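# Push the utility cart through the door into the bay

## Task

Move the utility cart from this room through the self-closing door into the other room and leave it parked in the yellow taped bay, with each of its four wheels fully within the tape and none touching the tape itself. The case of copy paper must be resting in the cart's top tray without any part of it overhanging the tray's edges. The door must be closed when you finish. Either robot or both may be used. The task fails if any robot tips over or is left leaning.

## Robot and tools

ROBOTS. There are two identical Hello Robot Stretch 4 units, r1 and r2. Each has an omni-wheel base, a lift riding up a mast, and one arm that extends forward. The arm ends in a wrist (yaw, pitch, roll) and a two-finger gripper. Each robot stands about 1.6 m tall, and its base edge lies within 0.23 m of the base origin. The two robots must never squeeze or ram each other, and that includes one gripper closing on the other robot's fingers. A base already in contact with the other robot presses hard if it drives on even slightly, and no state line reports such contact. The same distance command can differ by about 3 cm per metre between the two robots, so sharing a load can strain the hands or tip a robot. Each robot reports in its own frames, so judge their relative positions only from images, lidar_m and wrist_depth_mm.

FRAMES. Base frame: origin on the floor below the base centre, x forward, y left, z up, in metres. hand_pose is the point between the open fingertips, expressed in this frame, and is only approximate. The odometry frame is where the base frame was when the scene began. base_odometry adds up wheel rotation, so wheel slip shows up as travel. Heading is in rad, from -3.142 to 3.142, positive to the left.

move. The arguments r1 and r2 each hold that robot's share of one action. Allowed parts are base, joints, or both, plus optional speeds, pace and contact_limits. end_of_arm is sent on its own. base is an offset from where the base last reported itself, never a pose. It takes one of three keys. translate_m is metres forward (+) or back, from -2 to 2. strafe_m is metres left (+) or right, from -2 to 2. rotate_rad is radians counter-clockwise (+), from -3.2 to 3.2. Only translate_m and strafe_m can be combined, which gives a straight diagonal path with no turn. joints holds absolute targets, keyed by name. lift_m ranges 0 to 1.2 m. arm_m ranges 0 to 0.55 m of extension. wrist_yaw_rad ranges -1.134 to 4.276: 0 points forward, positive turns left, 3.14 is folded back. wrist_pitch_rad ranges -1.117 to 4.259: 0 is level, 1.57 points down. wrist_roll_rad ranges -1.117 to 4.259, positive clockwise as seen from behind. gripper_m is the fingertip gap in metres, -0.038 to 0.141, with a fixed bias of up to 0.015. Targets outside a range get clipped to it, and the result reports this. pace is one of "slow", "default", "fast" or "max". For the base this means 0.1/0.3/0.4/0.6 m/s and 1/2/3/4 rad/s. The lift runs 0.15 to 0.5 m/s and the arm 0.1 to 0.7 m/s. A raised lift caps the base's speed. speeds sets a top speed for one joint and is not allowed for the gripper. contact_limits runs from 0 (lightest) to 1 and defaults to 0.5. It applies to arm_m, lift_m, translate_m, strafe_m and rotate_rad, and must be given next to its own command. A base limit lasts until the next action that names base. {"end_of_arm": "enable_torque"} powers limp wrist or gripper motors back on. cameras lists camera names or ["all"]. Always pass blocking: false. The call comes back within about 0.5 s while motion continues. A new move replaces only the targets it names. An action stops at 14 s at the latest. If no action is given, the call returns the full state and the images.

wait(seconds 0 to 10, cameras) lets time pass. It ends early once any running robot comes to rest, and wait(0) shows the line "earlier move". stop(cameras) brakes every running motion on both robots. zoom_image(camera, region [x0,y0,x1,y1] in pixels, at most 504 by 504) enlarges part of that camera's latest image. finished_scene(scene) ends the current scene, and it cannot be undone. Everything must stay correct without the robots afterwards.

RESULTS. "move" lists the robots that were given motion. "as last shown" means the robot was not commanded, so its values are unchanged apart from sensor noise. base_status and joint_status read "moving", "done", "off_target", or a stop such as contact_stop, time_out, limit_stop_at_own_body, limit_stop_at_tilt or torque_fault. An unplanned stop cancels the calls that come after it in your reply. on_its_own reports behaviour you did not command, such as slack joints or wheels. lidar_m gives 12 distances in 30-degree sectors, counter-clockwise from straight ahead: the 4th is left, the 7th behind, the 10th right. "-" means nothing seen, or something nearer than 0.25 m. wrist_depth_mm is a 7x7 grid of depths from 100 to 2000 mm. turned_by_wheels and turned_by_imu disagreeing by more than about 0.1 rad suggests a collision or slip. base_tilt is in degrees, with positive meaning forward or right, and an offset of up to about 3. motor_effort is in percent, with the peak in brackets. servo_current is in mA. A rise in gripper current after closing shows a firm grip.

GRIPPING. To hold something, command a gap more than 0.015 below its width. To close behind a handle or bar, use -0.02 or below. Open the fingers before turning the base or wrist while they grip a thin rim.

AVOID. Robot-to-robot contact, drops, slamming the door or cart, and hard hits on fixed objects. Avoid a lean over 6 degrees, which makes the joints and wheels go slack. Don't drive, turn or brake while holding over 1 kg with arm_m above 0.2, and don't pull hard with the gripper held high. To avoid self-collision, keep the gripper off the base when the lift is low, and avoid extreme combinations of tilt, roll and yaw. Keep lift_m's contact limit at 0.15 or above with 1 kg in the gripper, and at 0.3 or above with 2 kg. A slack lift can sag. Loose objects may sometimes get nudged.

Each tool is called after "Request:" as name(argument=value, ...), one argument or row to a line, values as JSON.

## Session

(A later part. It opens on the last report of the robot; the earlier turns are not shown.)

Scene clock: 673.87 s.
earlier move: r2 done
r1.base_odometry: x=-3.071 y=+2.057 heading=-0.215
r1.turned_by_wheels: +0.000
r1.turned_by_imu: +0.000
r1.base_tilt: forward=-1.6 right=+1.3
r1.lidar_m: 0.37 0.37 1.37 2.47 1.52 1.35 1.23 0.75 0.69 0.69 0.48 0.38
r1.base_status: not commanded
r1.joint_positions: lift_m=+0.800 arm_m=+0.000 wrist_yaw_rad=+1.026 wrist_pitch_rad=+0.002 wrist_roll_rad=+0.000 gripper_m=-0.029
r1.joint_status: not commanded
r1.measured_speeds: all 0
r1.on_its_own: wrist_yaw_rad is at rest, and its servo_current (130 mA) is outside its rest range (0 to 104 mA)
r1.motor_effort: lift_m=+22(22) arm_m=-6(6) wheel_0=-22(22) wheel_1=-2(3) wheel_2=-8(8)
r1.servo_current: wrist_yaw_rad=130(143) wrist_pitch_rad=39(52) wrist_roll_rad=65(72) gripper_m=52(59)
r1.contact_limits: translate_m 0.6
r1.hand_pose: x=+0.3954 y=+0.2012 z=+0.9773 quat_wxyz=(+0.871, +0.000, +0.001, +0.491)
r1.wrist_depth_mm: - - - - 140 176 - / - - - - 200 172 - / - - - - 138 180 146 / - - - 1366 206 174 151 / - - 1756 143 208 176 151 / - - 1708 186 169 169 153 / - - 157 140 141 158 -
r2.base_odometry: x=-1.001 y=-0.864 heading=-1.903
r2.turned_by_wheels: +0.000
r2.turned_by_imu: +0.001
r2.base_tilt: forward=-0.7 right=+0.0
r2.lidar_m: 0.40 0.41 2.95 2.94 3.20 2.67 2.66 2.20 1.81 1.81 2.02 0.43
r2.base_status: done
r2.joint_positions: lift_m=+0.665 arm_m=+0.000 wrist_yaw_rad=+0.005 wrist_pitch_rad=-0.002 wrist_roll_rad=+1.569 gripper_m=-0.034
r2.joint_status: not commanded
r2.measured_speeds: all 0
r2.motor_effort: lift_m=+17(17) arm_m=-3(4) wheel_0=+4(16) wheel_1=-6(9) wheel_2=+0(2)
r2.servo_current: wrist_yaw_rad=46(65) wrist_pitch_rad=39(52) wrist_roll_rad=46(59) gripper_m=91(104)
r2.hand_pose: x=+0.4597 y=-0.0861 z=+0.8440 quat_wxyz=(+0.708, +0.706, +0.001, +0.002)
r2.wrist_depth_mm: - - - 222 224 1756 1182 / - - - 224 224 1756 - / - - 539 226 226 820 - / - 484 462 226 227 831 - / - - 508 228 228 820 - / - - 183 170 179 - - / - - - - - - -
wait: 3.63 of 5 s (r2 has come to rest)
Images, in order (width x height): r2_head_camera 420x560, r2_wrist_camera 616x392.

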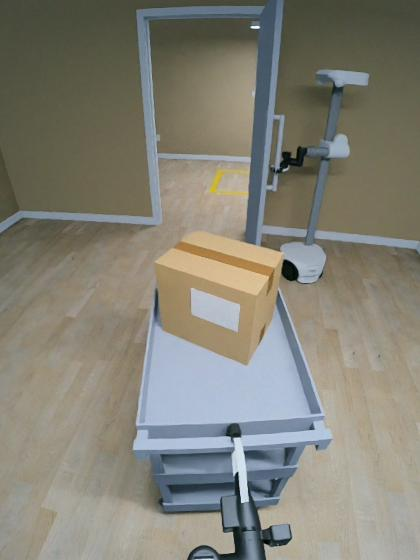

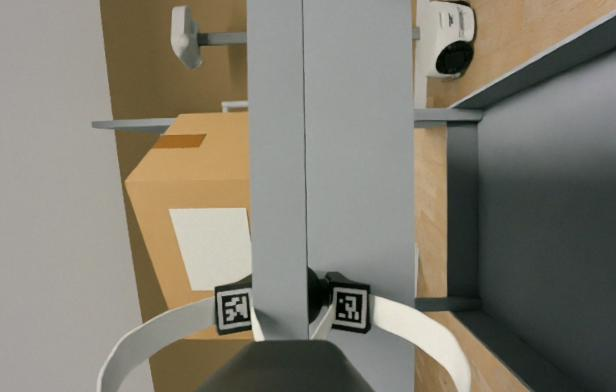

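Request:
move(
  blocking=false,
  r2={"base":{"translate_m":-0.35}},
)

Request:
wait(
  seconds=5,
)

Request:
move(
  blocking=false,
  r2={"base":{"strafe_m":-0.23},"pace":"slow"},
)

Request:
wait(
  seconds=5,
)

Request:
move(
  blocking=false,
  r2={"base":{"rotate_rad":0.185},"pace":"slow"},
)

Request:
wait(
  seconds=3,
)

Request:
move(
  blocking=false,
  r2={"base":{"strafe_m":-0.23},"pace":"slow"},
)

Request:
wait(
  seconds=5,
)

Request:
move(
  blocking=false,
  r2={"base":{"rotate_rad":0.185},"pace":"slow"},
)

Request:
wait(
  seconds=3,
  cameras=["r2_head_camera"],
)

Scene clock: 706.30 s.
move: r2 moving
r1.base_odometry: x=-3.071 y=+2.057 heading=-0.215
r1.turned_by_wheels: +0.000
r1.turned_by_imu: -0.002
r1.base_tilt: forward=-1.5 right=+1.3
r1.lidar_m: 0.38 0.37 1.39 2.46 1.52 1.34 1.25 0.77 0.67 0.68 0.46 0.39
r1.base_status: not commanded
r1.joint_positions: lift_m=+0.800 arm_m=+0.000 wrist_yaw_rad=+1.026 wrist_pitch_rad=+0.002 wrist_roll_rad=+0.000 gripper_m=-0.029
r1.joint_status: not commanded
r1.measured_speeds: all 0
r1.motor_effort: lift_m=+22(22) arm_m=-6(6) wheel_0=-21(22) wheel_1=-2(3) wheel_2=-8(8)
r1.servo_current: wrist_yaw_rad=124(143) wrist_pitch_rad=52(52) wrist_roll_rad=52(65) gripper_m=52(52)
r1.contact_limits: translate_m 0.6
r1.hand_pose: x=+0.3954 y=+0.2012 z=+0.9773 quat_wxyz=(+0.871, +0.000, +0.001, +0.491)
r1.wrist_depth_mm: - - - - 139 176 - / - - - - 201 172 - / - - - - 138 181 145 / - - - 1397 205 175 151 / - - 1618 144 208 175 151 / - - 1756 185 169 169 152 / - - 157 141 141 158 -
r2.base_odometry: x=-0.991 y=-0.835 heading=-1.903
r2.turned_by_wheels: +0.000
r2.turned_by_imu: +0.004
r2.base_tilt: forward=-0.7 right=+0.1
r2.lidar_m: 0.40 0.42 2.95 2.94 3.19 2.66 2.63 2.17 1.80 1.80 2.01 0.44
r2.base_status: translate_m moving
r2.joint_positions: lift_m=+0.665 arm_m=+0.000 wrist_yaw_rad=+0.005 wrist_pitch_rad=-0.002 wrist_roll_rad=+1.569 gripper_m=-0.034
r2.joint_status: not commanded
r2.measured_speeds: translate_m=-0.122 strafe_m=+0.000 rotate_rad=-0.002 lift_m=+0.000 arm_m=+0.000 wrist_yaw_rad=+0.000 wrist_pitch_rad=+0.000 wrist_roll_rad=+0.000
r2.motor_effort: lift_m=+17(17) arm_m=-3(4) wheel_0=-8(10) wheel_1=-8(10) wheel_2=+18(18)
r2.servo_current: wrist_yaw_rad=52(65) wrist_pitch_rad=39(46) wrist_roll_rad=52(52) gripper_m=91(98)
r2.hand_pose: x=+0.4597 y=-0.0861 z=+0.8440 quat_wxyz=(+0.708, +0.706, +0.001, +0.002)
r2.wrist_depth_mm: - - - 224 224 1756 1182 / - - - 225 225 1808 - / - - 544 226 225 809 - / - 480 459 227 227 809 - / - - 508 228 228 820 - / - - 183 170 179 - - / - - - - - - -
pictures: none

Scene clock: 708.47 s.
earlier move: r2 done
r1.base_odometry: x=-3.071 y=+2.057 heading=-0.215
r1.turned_by_wheels: +0.000
r1.turned_by_imu: +0.000
r1.base_tilt: forward=-1.5 right=+1.3
r1.lidar_m: 0.36 0.36 1.68 2.42 1.49 1.35 1.25 0.77 0.67 0.68 0.49 0.38
r1.base_status: not commanded
r1.joint_positions: lift_m=+0.800 arm_m=+0.000 wrist_yaw_rad=+1.026 wrist_pitch_rad=+0.002 wrist_roll_rad=+0.000 gripper_m=-0.029
r1.joint_status: not commanded
r1.measured_speeds: all 0
r1.on_its_own: wrist_yaw_rad is at rest, and its servo_current (111 mA) is outside its rest range (0 to 104 mA)
r1.motor_effort: lift_m=+22(22) arm_m=-6(6) wheel_0=-22(22) wheel_1=-3(3) wheel_2=-8(8)
r1.servo_current: wrist_yaw_rad=111(150) wrist_pitch_rad=46(52) wrist_roll_rad=65(65) gripper_m=46(59)
r1.contact_limits: translate_m 0.6
r1.hand_pose: x=+0.3954 y=+0.2012 z=+0.9773 quat_wxyz=(+0.871, +0.000, +0.001, +0.491)
r1.wrist_depth_mm: - - - - 139 176 - / - - - - 202 173 - / - - - - 138 181 146 / - - 1708 - 205 175 150 / - - - 145 208 175 152 / - - - 185 168 170 152 / - - 150 147 141 158 -
r2.base_odometry: x=-0.887 y=-0.533 heading=-1.903
r2.turned_by_wheels: -0.001
r2.turned_by_imu: -0.002
r2.base_tilt: forward=-0.7 right=+0.1
r2.lidar_m: 0.38 0.46 3.02 2.98 2.82 2.33 2.30 2.12 1.75 1.74 1.96 0.39
r2.base_status: done
r2.joint_positions: lift_m=+0.665 arm_m=+0.000 wrist_yaw_rad=-0.003 wrist_pitch_rad=-0.002 wrist_roll_rad=+1.569 gripper_m=-0.034
r2.joint_status: not commanded
r2.measured_speeds: all 0
r2.motor_effort: lift_m=+17(17) arm_m=-3(4) wheel_0=-6(14) wheel_1=-3(11) wheel_2=-2(18)
r2.servo_current: wrist_yaw_rad=46(65) wrist_pitch_rad=39(46) wrist_roll_rad=59(59) gripper_m=98(104)
r2.hand_pose: x=+0.4591 y=-0.0882 z=+0.8440 quat_wxyz=(+0.708, +0.706, -0.002, +0.000)
r2.wrist_depth_mm: - - - 202 204 1756 - / - - 574 208 209 778 - / - - 449 158 214 809 - / - - 480 217 219 809 - / - - 539 223 224 - - / - - 183 172 180 - - / - - - - - 1756 500
wait: 2.17 of 5 s (r2 has come to rest)
pictures: none

Scene clock: 708.97 s.
move: r2 moving
r1.base_odometry: x=-3.071 y=+2.057 heading=-0.215
r1.turned_by_wheels: +0.000
r1.turned_by_imu: +0.000
r1.base_tilt: forward=-1.6 right=+1.3
r1.lidar_m: 0.37 0.35 1.67 2.44 1.50 1.35 1.24 0.78 0.68 0.68 0.49 0.39
r1.base_status: not commanded
r1.joint_positions: lift_m=+0.800 arm_m=+0.000 wrist_yaw_rad=+1.026 wrist_pitch_rad=+0.002 wrist_roll_rad=+0.000 gripper_m=-0.029
r1.joint_status: not commanded
r1.measured_speeds: all 0
r1.motor_effort: lift_m=+22(23) arm_m=-6(6) wheel_0=-21(22) wheel_1=-2(3) wheel_2=-8(8)
r1.servo_current: wrist_yaw_rad=150(150) wrist_pitch_rad=39(46) wrist_roll_rad=52(65) gripper_m=46(52)
r1.contact_limits: translate_m 0.6
r1.hand_pose: x=+0.3954 y=+0.2012 z=+0.9773 quat_wxyz=(+0.871, +0.000, +0.001, +0.491)
r1.wrist_depth_mm: - - - - 139 176 - / - - - - 200 172 - / - - - - 138 180 145 / - - 1661 - 146 175 151 / - - - 145 208 175 151 / - - - 186 169 169 153 / - - 150 147 141 158 -
r2.base_odometry: x=-0.900 y=-0.528 heading=-1.903
r2.turned_by_wheels: +0.000
r2.turned_by_imu: +0.000
r2.base_tilt: forward=-0.7 right=+0.1
r2.lidar_m: 0.40 0.42 3.03 2.99 2.83 2.33 2.32 2.08 1.75 1.73 1.96 0.40
r2.base_status: strafe_m moving
r2.joint_positions: lift_m=+0.665 arm_m=+0.000 wrist_yaw_rad=-0.002 wrist_pitch_rad=-0.002 wrist_roll_rad=+1.569 gripper_m=-0.034
r2.joint_status: not commanded
r2.measured_speeds: translate_m=+0.000 strafe_m=-0.057 rotate_rad=+0.003 lift_m=+0.000 arm_m=+0.000 wrist_yaw_rad=+0.028 wrist_pitch_rad=+0.000 wrist_roll_rad=+0.000
r2.motor_effort: lift_m=+17(17) arm_m=-3(4) wheel_0=+13(13) wheel_1=-7(8) wheel_2=-1(3)
r2.servo_current: wrist_yaw_rad=39(59) wrist_pitch_rad=46(46) wrist_roll_rad=59(59) gripper_m=91(98)
r2.hand_pose: x=+0.4592 y=-0.0879 z=+0.8440 quat_wxyz=(+0.708, +0.706, -0.001, +0.000)
r2.wrist_depth_mm: - - - 200 202 1756 - / - - 564 207 207 778 - / - 492 449 156 213 798 - / - - 480 216 219 820 - / - - 554 223 224 - - / - - 184 175 179 1983 - / - - - - - - 500
pictures: none

Scene clock: 711.93 s.
earlier move: r2 done
r1.base_odometry: x=-3.071 y=+2.057 heading=-0.215
r1.turned_by_wheels: +0.000
r1.turned_by_imu: +0.000
r1.base_tilt: forward=-1.5 right=+1.3
r1.lidar_m: 0.35 0.36 1.61 2.46 1.53 1.35 1.25 0.78 0.68 0.68 0.49 0.39
r1.base_status: not commanded
r1.joint_positions: lift_m=+0.800 arm_m=+0.000 wrist_yaw_rad=+1.026 wrist_pitch_rad=+0.002 wrist_roll_rad=+0.000 gripper_m=-0.029
r1.joint_status: not commanded
r1.measured_speeds: all 0
r1.on_its_own: wrist_yaw_rad is at rest, and its servo_current (143 mA) is outside its rest range (0 to 104 mA)
r1.motor_effort: lift_m=+22(23) arm_m=-6(6) wheel_0=-21(22) wheel_1=-2(3) wheel_2=-8(8)
r1.servo_current: wrist_yaw_rad=143(150) wrist_pitch_rad=39(52) wrist_roll_rad=59(72) gripper_m=52(59)
r1.contact_limits: translate_m 0.6
r1.hand_pose: x=+0.3954 y=+0.2012 z=+0.9773 quat_wxyz=(+0.871, +0.000, +0.001, +0.491)
r1.wrist_depth_mm: - - - - 139 176 - / - - - - 201 172 - / - - - - 138 181 145 / - - 1618 - 204 174 150 / - - - 208 208 175 151 / - - 1499 186 169 169 152 / - - 150 147 141 158 -
r2.base_odometry: x=-1.104 y=-0.458 heading=-1.903
r2.turned_by_wheels: +0.000
r2.turned_by_imu: +0.001
r2.base_tilt: forward=-0.7 right=+0.1
r2.lidar_m: 0.35 0.36 3.24 3.22 2.89 2.36 2.36 1.85 1.50 1.51 1.69 0.46
r2.base_status: done
r2.joint_positions: lift_m=+0.665 arm_m=+0.000 wrist_yaw_rad=+0.003 wrist_pitch_rad=-0.002 wrist_roll_rad=+1.569 gripper_m=-0.034
r2.joint_status: not commanded
r2.measured_speeds: all 0
r2.motor_effort: lift_m=+17(17) arm_m=-4(4) wheel_0=+5(15) wheel_1=-2(8) wheel_2=+0(3)
r2.servo_current: wrist_yaw_rad=39(65) wrist_pitch_rad=39(52) wrist_roll_rad=39(59) gripper_m=91(104)
r2.hand_pose: x=+0.4596 y=-0.0865 z=+0.8440 quat_wxyz=(+0.708, +0.706, +0.000, +0.002)
r2.wrist_depth_mm: - - - 194 258 1397 1098 / - - - 248 250 1863 1205 / - - - 240 243 1808 - / - - 535 236 236 809 - / - - 473 229 232 820 - / - - 184 171 171 798 - / - - 535 - 222 - -
wait: 2.97 of 5 s (r2 has come to rest)
pictures: none

Scene clock: 712.43 s.
move: r2 moving
r1.base_odometry: x=-3.071 y=+2.057 heading=-0.215
r1.turned_by_wheels: +0.000
r1.turned_by_imu: +0.000
r1.base_tilt: forward=-1.6 right=+1.3
r1.lidar_m: 0.37 0.37 1.63 2.45 1.53 1.34 1.24 0.78 0.67 0.67 0.48 0.38
r1.base_status: not commanded
r1.joint_positions: lift_m=+0.800 arm_m=+0.000 wrist_yaw_rad=+1.026 wrist_pitch_rad=+0.002 wrist_roll_rad=+0.000 gripper_m=-0.029
r1.joint_status: not commanded
r1.measured_speeds: all 0
r1.motor_effort: lift_m=+22(22) arm_m=-6(6) wheel_0=-22(22) wheel_1=-2(3) wheel_2=-8(8)
r1.servo_current: wrist_yaw_rad=117(150) wrist_pitch_rad=46(46) wrist_roll_rad=52(65) gripper_m=52(59)
r1.contact_limits: translate_m 0.6
r1.hand_pose: x=+0.3954 y=+0.2012 z=+0.9773 quat_wxyz=(+0.871, +0.000, +0.001, +0.491)
r1.wrist_depth_mm: - - - - 139 175 - / - - - - 202 172 - / - - - - 138 181 145 / - - 1661 - 205 174 150 / - - - 208 208 176 152 / - - 1464 184 169 169 152 / - - 150 147 140 158 -
r2.base_odometry: x=-1.104 y=-0.458 heading=-1.784
r2.turned_by_wheels: +0.120
r2.turned_by_imu: +0.116
r2.base_tilt: forward=-0.7 right=+0.0
r2.lidar_m: 0.38 0.40 3.18 3.22 2.65 2.39 2.37 1.70 1.52 1.53 1.84 0.43
r2.base_status: rotate_rad moving
r2.joint_positions: lift_m=+0.665 arm_m=+0.000 wrist_yaw_rad=-0.008 wrist_pitch_rad=-0.002 wrist_roll_rad=+1.569 gripper_m=-0.034
r2.joint_status: not commanded
r2.measured_speeds: translate_m=+0.000 strafe_m=+0.000 rotate_rad=+0.387 lift_m=+0.000 arm_m=+0.000 wrist_yaw_rad=+0.000 wrist_pitch_rad=+0.000 wrist_roll_rad=+0.000
r2.motor_effort: lift_m=+17(17) arm_m=-3(4) wheel_0=-7(10) wheel_1=-5(7) wheel_2=-15(17)
r2.servo_current: wrist_yaw_rad=59(65) wrist_pitch_rad=39(46) wrist_roll_rad=39(59) gripper_m=91(98)
r2.hand_pose: x=+0.4586 y=-0.0897 z=+0.8440 quat_wxyz=(+0.708, +0.706, -0.004, -0.002)
r2.wrist_depth_mm: - - - 175 234 1756 1182 / - - - 233 232 1756 564 / - - 609 230 230 788 - / - - 466 229 229 820 - / - - 488 203 228 809 - / - - 181 169 180 798 - / - - 597 - 225 - -
pictures: none

Scene clock: 713.07 s.
earlier move: r2 done
r1.base_odometry: x=-3.071 y=+2.057 heading=-0.215
r1.turned_by_wheels: +0.000
r1.turned_by_imu: +0.000
r1.base_tilt: forward=-1.6 right=+1.4
r1.lidar_m: 0.38 0.35 1.64 2.46 1.54 1.32 1.26 0.77 0.65 0.68 0.49 0.39
r1.base_status: not commanded
r1.joint_positions: lift_m=+0.800 arm_m=+0.000 wrist_yaw_rad=+1.026 wrist_pitch_rad=+0.002 wrist_roll_rad=+0.000 gripper_m=-0.029
r1.joint_status: not commanded
r1.measured_speeds: all 0
r1.on_its_own: wrist_yaw_rad is at rest, and its servo_current (137 mA) is outside its rest range (0 to 104 mA)
r1.motor_effort: lift_m=+22(22) arm_m=-6(6) wheel_0=-22(22) wheel_1=-2(3) wheel_2=-8(8)
r1.servo_current: wrist_yaw_rad=137(150) wrist_pitch_rad=33(52) wrist_roll_rad=33(65) gripper_m=46(59)
r1.contact_limits: translate_m 0.6
r1.hand_pose: x=+0.3954 y=+0.2012 z=+0.9773 quat_wxyz=(+0.871, +0.000, +0.001, +0.491)
r1.wrist_depth_mm: - - - - 139 176 - / - - - - 202 172 - / - - - - 138 180 145 / - - 1661 - 206 174 151 / - - - 208 208 176 151 / - - 1464 186 170 169 152 / - - 150 147 141 158 -
r2.base_odometry: x=-1.104 y=-0.458 heading=-1.719
r2.turned_by_wheels: +0.064
r2.turned_by_imu: +0.063
r2.base_tilt: forward=-0.7 right=+0.1
r2.lidar_m: 0.40 0.44 3.20 3.25 2.58 2.37 2.40 1.67 1.50 1.52 1.89 0.43
r2.base_status: done
r2.joint_positions: lift_m=+0.665 arm_m=+0.000 wrist_yaw_rad=+0.000 wrist_pitch_rad=-0.002 wrist_roll_rad=+1.569 gripper_m=-0.034
r2.joint_status: not commanded
r2.measured_speeds: all 0
r2.motor_effort: lift_m=+17(17) arm_m=-3(4) wheel_0=-5(10) wheel_1=-6(7) wheel_2=-5(17)
r2.servo_current: wrist_yaw_rad=39(65) wrist_pitch_rad=39(46) wrist_roll_rad=46(59) gripper_m=91(98)
r2.hand_pose: x=+0.4593 y=-0.0874 z=+0.8440 quat_wxyz=(+0.708, +0.706, -0.001, +0.001)
r2.wrist_depth_mm: - - - 211 210 1808 1182 / - - 609 214 214 798 - / - - 480 218 217 820 - / - - 469 221 221 820 - / - - 530 224 225 831 - / - - 183 170 179 - - / - - - - - - 500
wait: 0.63 of 3 s (r2 has come to rest)
pictures: none

Scene clock: 713.57 s.
move: r2 moving
r1.base_odometry: x=-3.071 y=+2.057 heading=-0.215
r1.turned_by_wheels: +0.000
r1.turned_by_imu: +0.000
r1.base_tilt: forward=-1.6 right=+1.3
r1.lidar_m: 0.39 0.36 1.64 2.45 1.52 1.34 1.26 0.77 0.68 0.68 0.50 0.40
r1.base_status: not commanded
r1.joint_positions: lift_m=+0.800 arm_m=+0.000 wrist_yaw_rad=+1.026 wrist_pitch_rad=+0.002 wrist_roll_rad=+0.000 gripper_m=-0.029
r1.joint_status: not commanded
r1.measured_speeds: all 0
r1.motor_effort: lift_m=+22(22) arm_m=-6(6) wheel_0=-21(22) wheel_1=-2(3) wheel_2=-8(8)
r1.servo_current: wrist_yaw_rad=130(137) wrist_pitch_rad=39(46) wrist_roll_rad=46(52) gripper_m=52(52)
r1.contact_limits: translate_m 0.6
r1.hand_pose: x=+0.3954 y=+0.2012 z=+0.9773 quat_wxyz=(+0.871, +0.000, +0.001, +0.491)
r1.wrist_depth_mm: - - - - 139 176 - / - - - - 201 172 - / - - - - 138 181 145 / - - 1661 - 205 175 151 / - - - 208 208 175 152 / - - 1499 185 169 170 153 / - - 150 147 141 158 -
r2.base_odometry: x=-1.118 y=-0.456 heading=-1.719
r2.turned_by_wheels: +0.000
r2.turned_by_imu: +0.000
r2.base_tilt: forward=-0.7 right=+0.1
r2.lidar_m: 0.37 0.44 3.23 3.27 2.58 2.38 2.40 1.67 1.50 1.53 1.90 0.41
r2.base_status: strafe_m moving
r2.joint_positions: lift_m=+0.665 arm_m=+0.000 wrist_yaw_rad=+0.000 wrist_pitch_rad=-0.002 wrist_roll_rad=+1.569 gripper_m=-0.034
r2.joint_status: not commanded
r2.measured_speeds: translate_m=+0.000 strafe_m=-0.055 rotate_rad=+0.001 lift_m=+0.000 arm_m=+0.000 wrist_yaw_rad=+0.000 wrist_pitch_rad=+0.000 wrist_roll_rad=+0.000
r2.motor_effort: lift_m=+17(17) arm_m=-4(4) wheel_0=+10(11) wheel_1=-7(9) wheel_2=+1(4)
r2.servo_current: wrist_yaw_rad=52(52) wrist_pitch_rad=39(46) wrist_roll_rad=39(59) gripper_m=91(98)
r2.hand_pose: x=+0.4593 y=-0.0874 z=+0.8440 quat_wxyz=(+0.708, +0.706, -0.001, +0.001)
r2.wrist_depth_mm: - - - 208 208 1708 1205 / - - 603 213 213 798 - / - - 459 215 216 788 - / - - 469 220 221 820 - / - - 535 224 224 842 - / - - 183 169 179 - - / - - - - - - 504
pictures: none

Scene clock: 716.50 s.
earlier move: r2 done
r1.base_odometry: x=-3.071 y=+2.057 heading=-0.215
r1.turned_by_wheels: +0.000
r1.turned_by_imu: +0.000
r1.base_tilt: forward=-1.6 right=+1.3
r1.lidar_m: 0.36 0.37 1.60 2.47 1.50 1.35 1.25 0.77 0.66 0.68 0.48 0.39
r1.base_status: not commanded
r1.joint_positions: lift_m=+0.800 arm_m=+0.000 wrist_yaw_rad=+1.026 wrist_pitch_rad=+0.002 wrist_roll_rad=+0.000 gripper_m=-0.029
r1.joint_status: not commanded
r1.measured_speeds: all 0
r1.on_its_own: wrist_yaw_rad is at rest, and its servo_current (150 mA) is outside its rest range (0 to 104 mA)
r1.motor_effort: lift_m=+22(22) arm_m=-6(6) wheel_0=-22(22) wheel_1=-2(3) wheel_2=-8(8)
r1.servo_current: wrist_yaw_rad=150(150) wrist_pitch_rad=39(52) wrist_roll_rad=46(65) gripper_m=52(59)
r1.contact_limits: translate_m 0.6
r1.hand_pose: x=+0.3954 y=+0.2012 z=+0.9773 quat_wxyz=(+0.871, +0.000, +0.001, +0.491)
r1.wrist_depth_mm: - - - - 139 176 - / - - - - 202 172 - / - - - - 138 181 145 / - - 1661 - 206 174 151 / - - - 208 208 175 151 / - - 1430 185 169 170 153 / - - 157 147 140 158 -
r2.base_odometry: x=-1.331 y=-0.424 heading=-1.719
r2.turned_by_wheels: +0.000
r2.turned_by_imu: +0.001
r2.base_tilt: forward=-0.7 right=+0.1
r2.lidar_m: 0.36 0.33 3.43 3.47 2.66 2.44 2.24 1.45 1.30 1.31 1.69 0.45
r2.base_status: done
r2.joint_positions: lift_m=+0.665 arm_m=+0.000 wrist_yaw_rad=+0.003 wrist_pitch_rad=-0.002 wrist_roll_rad=+1.569 gripper_m=-0.034
r2.joint_status: not commanded
r2.measured_speeds: all 0
r2.motor_effort: lift_m=+17(17) arm_m=-4(4) wheel_0=+5(15) wheel_1=-4(9) wheel_2=+0(4)
r2.servo_current: wrist_yaw_rad=46(59) wrist_pitch_rad=39(52) wrist_roll_rad=46(65) gripper_m=91(98)
r2.hand_pose: x=+0.4595 y=-0.0867 z=+0.8440 quat_wxyz=(+0.708, +0.706, +0.000, +0.002)
r2.wrist_depth_mm: - - - 257 272 285 282 / - - - 254 259 1808 1205 / - - - 246 250 1808 - / - - 597 238 240 788 - / - - 466 230 233 820 - / - - 184 172 179 798 - / - - 517 - 220 - -
wait: 2.93 of 5 s (r2 has come to rest)
pictures: none

Scene clock: 717.00 s.
move: r2 moving
r1.base_odometry: x=-3.071 y=+2.057 heading=-0.215
r1.turned_by_wheels: +0.000
r1.turned_by_imu: +0.000
r1.base_tilt: forward=-1.6 right=+1.3
r1.lidar_m: 0.37 0.35 1.57 2.42 1.52 1.33 1.24 0.76 0.68 0.67 0.49 0.40
r1.base_status: not commanded
r1.joint_positions: lift_m=+0.800 arm_m=+0.000 wrist_yaw_rad=+1.026 wrist_pitch_rad=+0.002 wrist_roll_rad=+0.000 gripper_m=-0.029
r1.joint_status: not commanded
r1.measured_speeds: all 0
r1.motor_effort: lift_m=+22(22) arm_m=-6(6) wheel_0=-21(22) wheel_1=-2(2) wheel_2=-8(8)
r1.servo_current: wrist_yaw_rad=124(150) wrist_pitch_rad=39(46) wrist_roll_rad=52(52) gripper_m=52(52)
r1.contact_limits: translate_m 0.6
r1.hand_pose: x=+0.3954 y=+0.2012 z=+0.9773 quat_wxyz=(+0.871, +0.000, +0.001, +0.491)
r1.wrist_depth_mm: - - - - 139 176 - / - - - - 202 173 - / - - - - 138 181 145 / - - 1661 - 206 174 151 / - - - 208 208 175 151 / - - 1430 185 169 170 152 / - - 150 147 141 158 -
r2.base_odometry: x=-1.331 y=-0.424 heading=-1.600
r2.turned_by_wheels: +0.119
r2.turned_by_imu: +0.116
r2.base_tilt: forward=-0.7 right=+0.0
r2.lidar_m: 0.38 0.39 3.43 3.54 2.58 2.46 1.93 1.36 1.30 1.35 1.80 0.45
r2.base_status: rotate_rad moving
r2.joint_positions: lift_m=+0.665 arm_m=+0.000 wrist_yaw_rad=-0.007 wrist_pitch_rad=-0.002 wrist_roll_rad=+1.569 gripper_m=-0.034
r2.joint_status: not commanded
r2.measured_speeds: translate_m=+0.000 strafe_m=+0.000 rotate_rad=+0.377 lift_m=+0.000 arm_m=+0.000 wrist_yaw_rad=+0.000 wrist_pitch_rad=+0.000 wrist_roll_rad=+0.000
r2.motor_effort: lift_m=+17(17) arm_m=-3(4) wheel_0=-6(12) wheel_1=-5(9) wheel_2=-14(14)
r2.servo_current: wrist_yaw_rad=59(59) wrist_pitch_rad=46(46) wrist_roll_rad=46(52) gripper_m=98(98)
r2.hand_pose: x=+0.4587 y=-0.0894 z=+0.8440 quat_wxyz=(+0.708, +0.706, -0.003, -0.002)
r2.wrist_depth_mm: - - - 240 243 1661 1182 / - - - 180 239 1808 535 / - - - 235 235 778 - / - - 473 232 232 820 - / - - 477 199 229 809 - / - - 181 169 179 809 - / - - 569 - 223 - -
pictures: none

Scene clock: 717.63 s.
earlier move: r2 done
r1.base_odometry: x=-3.071 y=+2.057 heading=-0.215
r1.turned_by_wheels: +0.000
r1.turned_by_imu: +0.000
r1.base_tilt: forward=-1.6 right=+1.3
r1.lidar_m: 0.38 0.35 1.59 2.45 1.51 1.34 1.25 0.75 0.68 0.68 0.45 0.38
r1.base_status: not commanded
r1.joint_positions: lift_m=+0.800 arm_m=+0.000 wrist_yaw_rad=+1.026 wrist_pitch_rad=+0.002 wrist_roll_rad=+0.000 gripper_m=-0.029
r1.joint_status: not commanded
r1.measured_speeds: all 0
r1.on_its_own: wrist_yaw_rad is at rest, and its servo_current (130 mA) is outside its rest range (0 to 104 mA)
r1.motor_effort: lift_m=+22(22) arm_m=-6(6) wheel_0=-22(22) wheel_1=-2(3) wheel_2=-8(8)
r1.servo_current: wrist_yaw_rad=130(150) wrist_pitch_rad=46(46) wrist_roll_rad=46(72) gripper_m=52(59)
r1.contact_limits: translate_m 0.6
r1.hand_pose: x=+0.3954 y=+0.2012 z=+0.9773 quat_wxyz=(+0.871, +0.000, +0.001, +0.491)
r1.wrist_depth_mm: - - - - 139 176 - / - - - - 201 172 - / - - - - 138 181 145 / - - 1618 - 206 175 150 / - - - 208 207 176 151 / - - 1464 185 170 169 153 / - - 150 147 141 158 -
r2.base_odometry: x=-1.331 y=-0.424 heading=-1.535
r2.turned_by_wheels: +0.065
r2.turned_by_imu: +0.063
r2.base_tilt: forward=-0.6 right=+0.1
r2.lidar_m: 0.37 0.40 3.43 3.35 2.53 2.44 1.79 1.36 1.31 1.38 1.97 0.41
r2.base_status: done
r2.joint_positions: lift_m=+0.665 arm_m=+0.000 wrist_yaw_rad=+0.000 wrist_pitch_rad=-0.002 wrist_roll_rad=+1.569 gripper_m=-0.034
r2.joint_status: not commanded
r2.measured_speeds: all 0
r2.motor_effort: lift_m=+17(17) arm_m=-3(4) wheel_0=-2(12) wheel_1=-4(9) wheel_2=-7(14)
r2.servo_current: wrist_yaw_rad=39(59) wrist_pitch_rad=46(46) wrist_roll_rad=33(52) gripper_m=85(98)
r2.hand_pose: x=+0.4593 y=-0.0875 z=+0.8440 quat_wxyz=(+0.708, +0.706, -0.001, +0.001)
r2.wrist_depth_mm: - - - 217 217 1808 1229 / - - - 163 220 1756 - / - - 521 222 222 798 - / - 488 462 224 224 820 - / - - 517 226 227 831 - / - - 183 170 179 - - / - - - - - - -
wait: 0.63 of 3 s (r2 has come to rest)
Images, in order (width x height): r2_head_camera 420x560.

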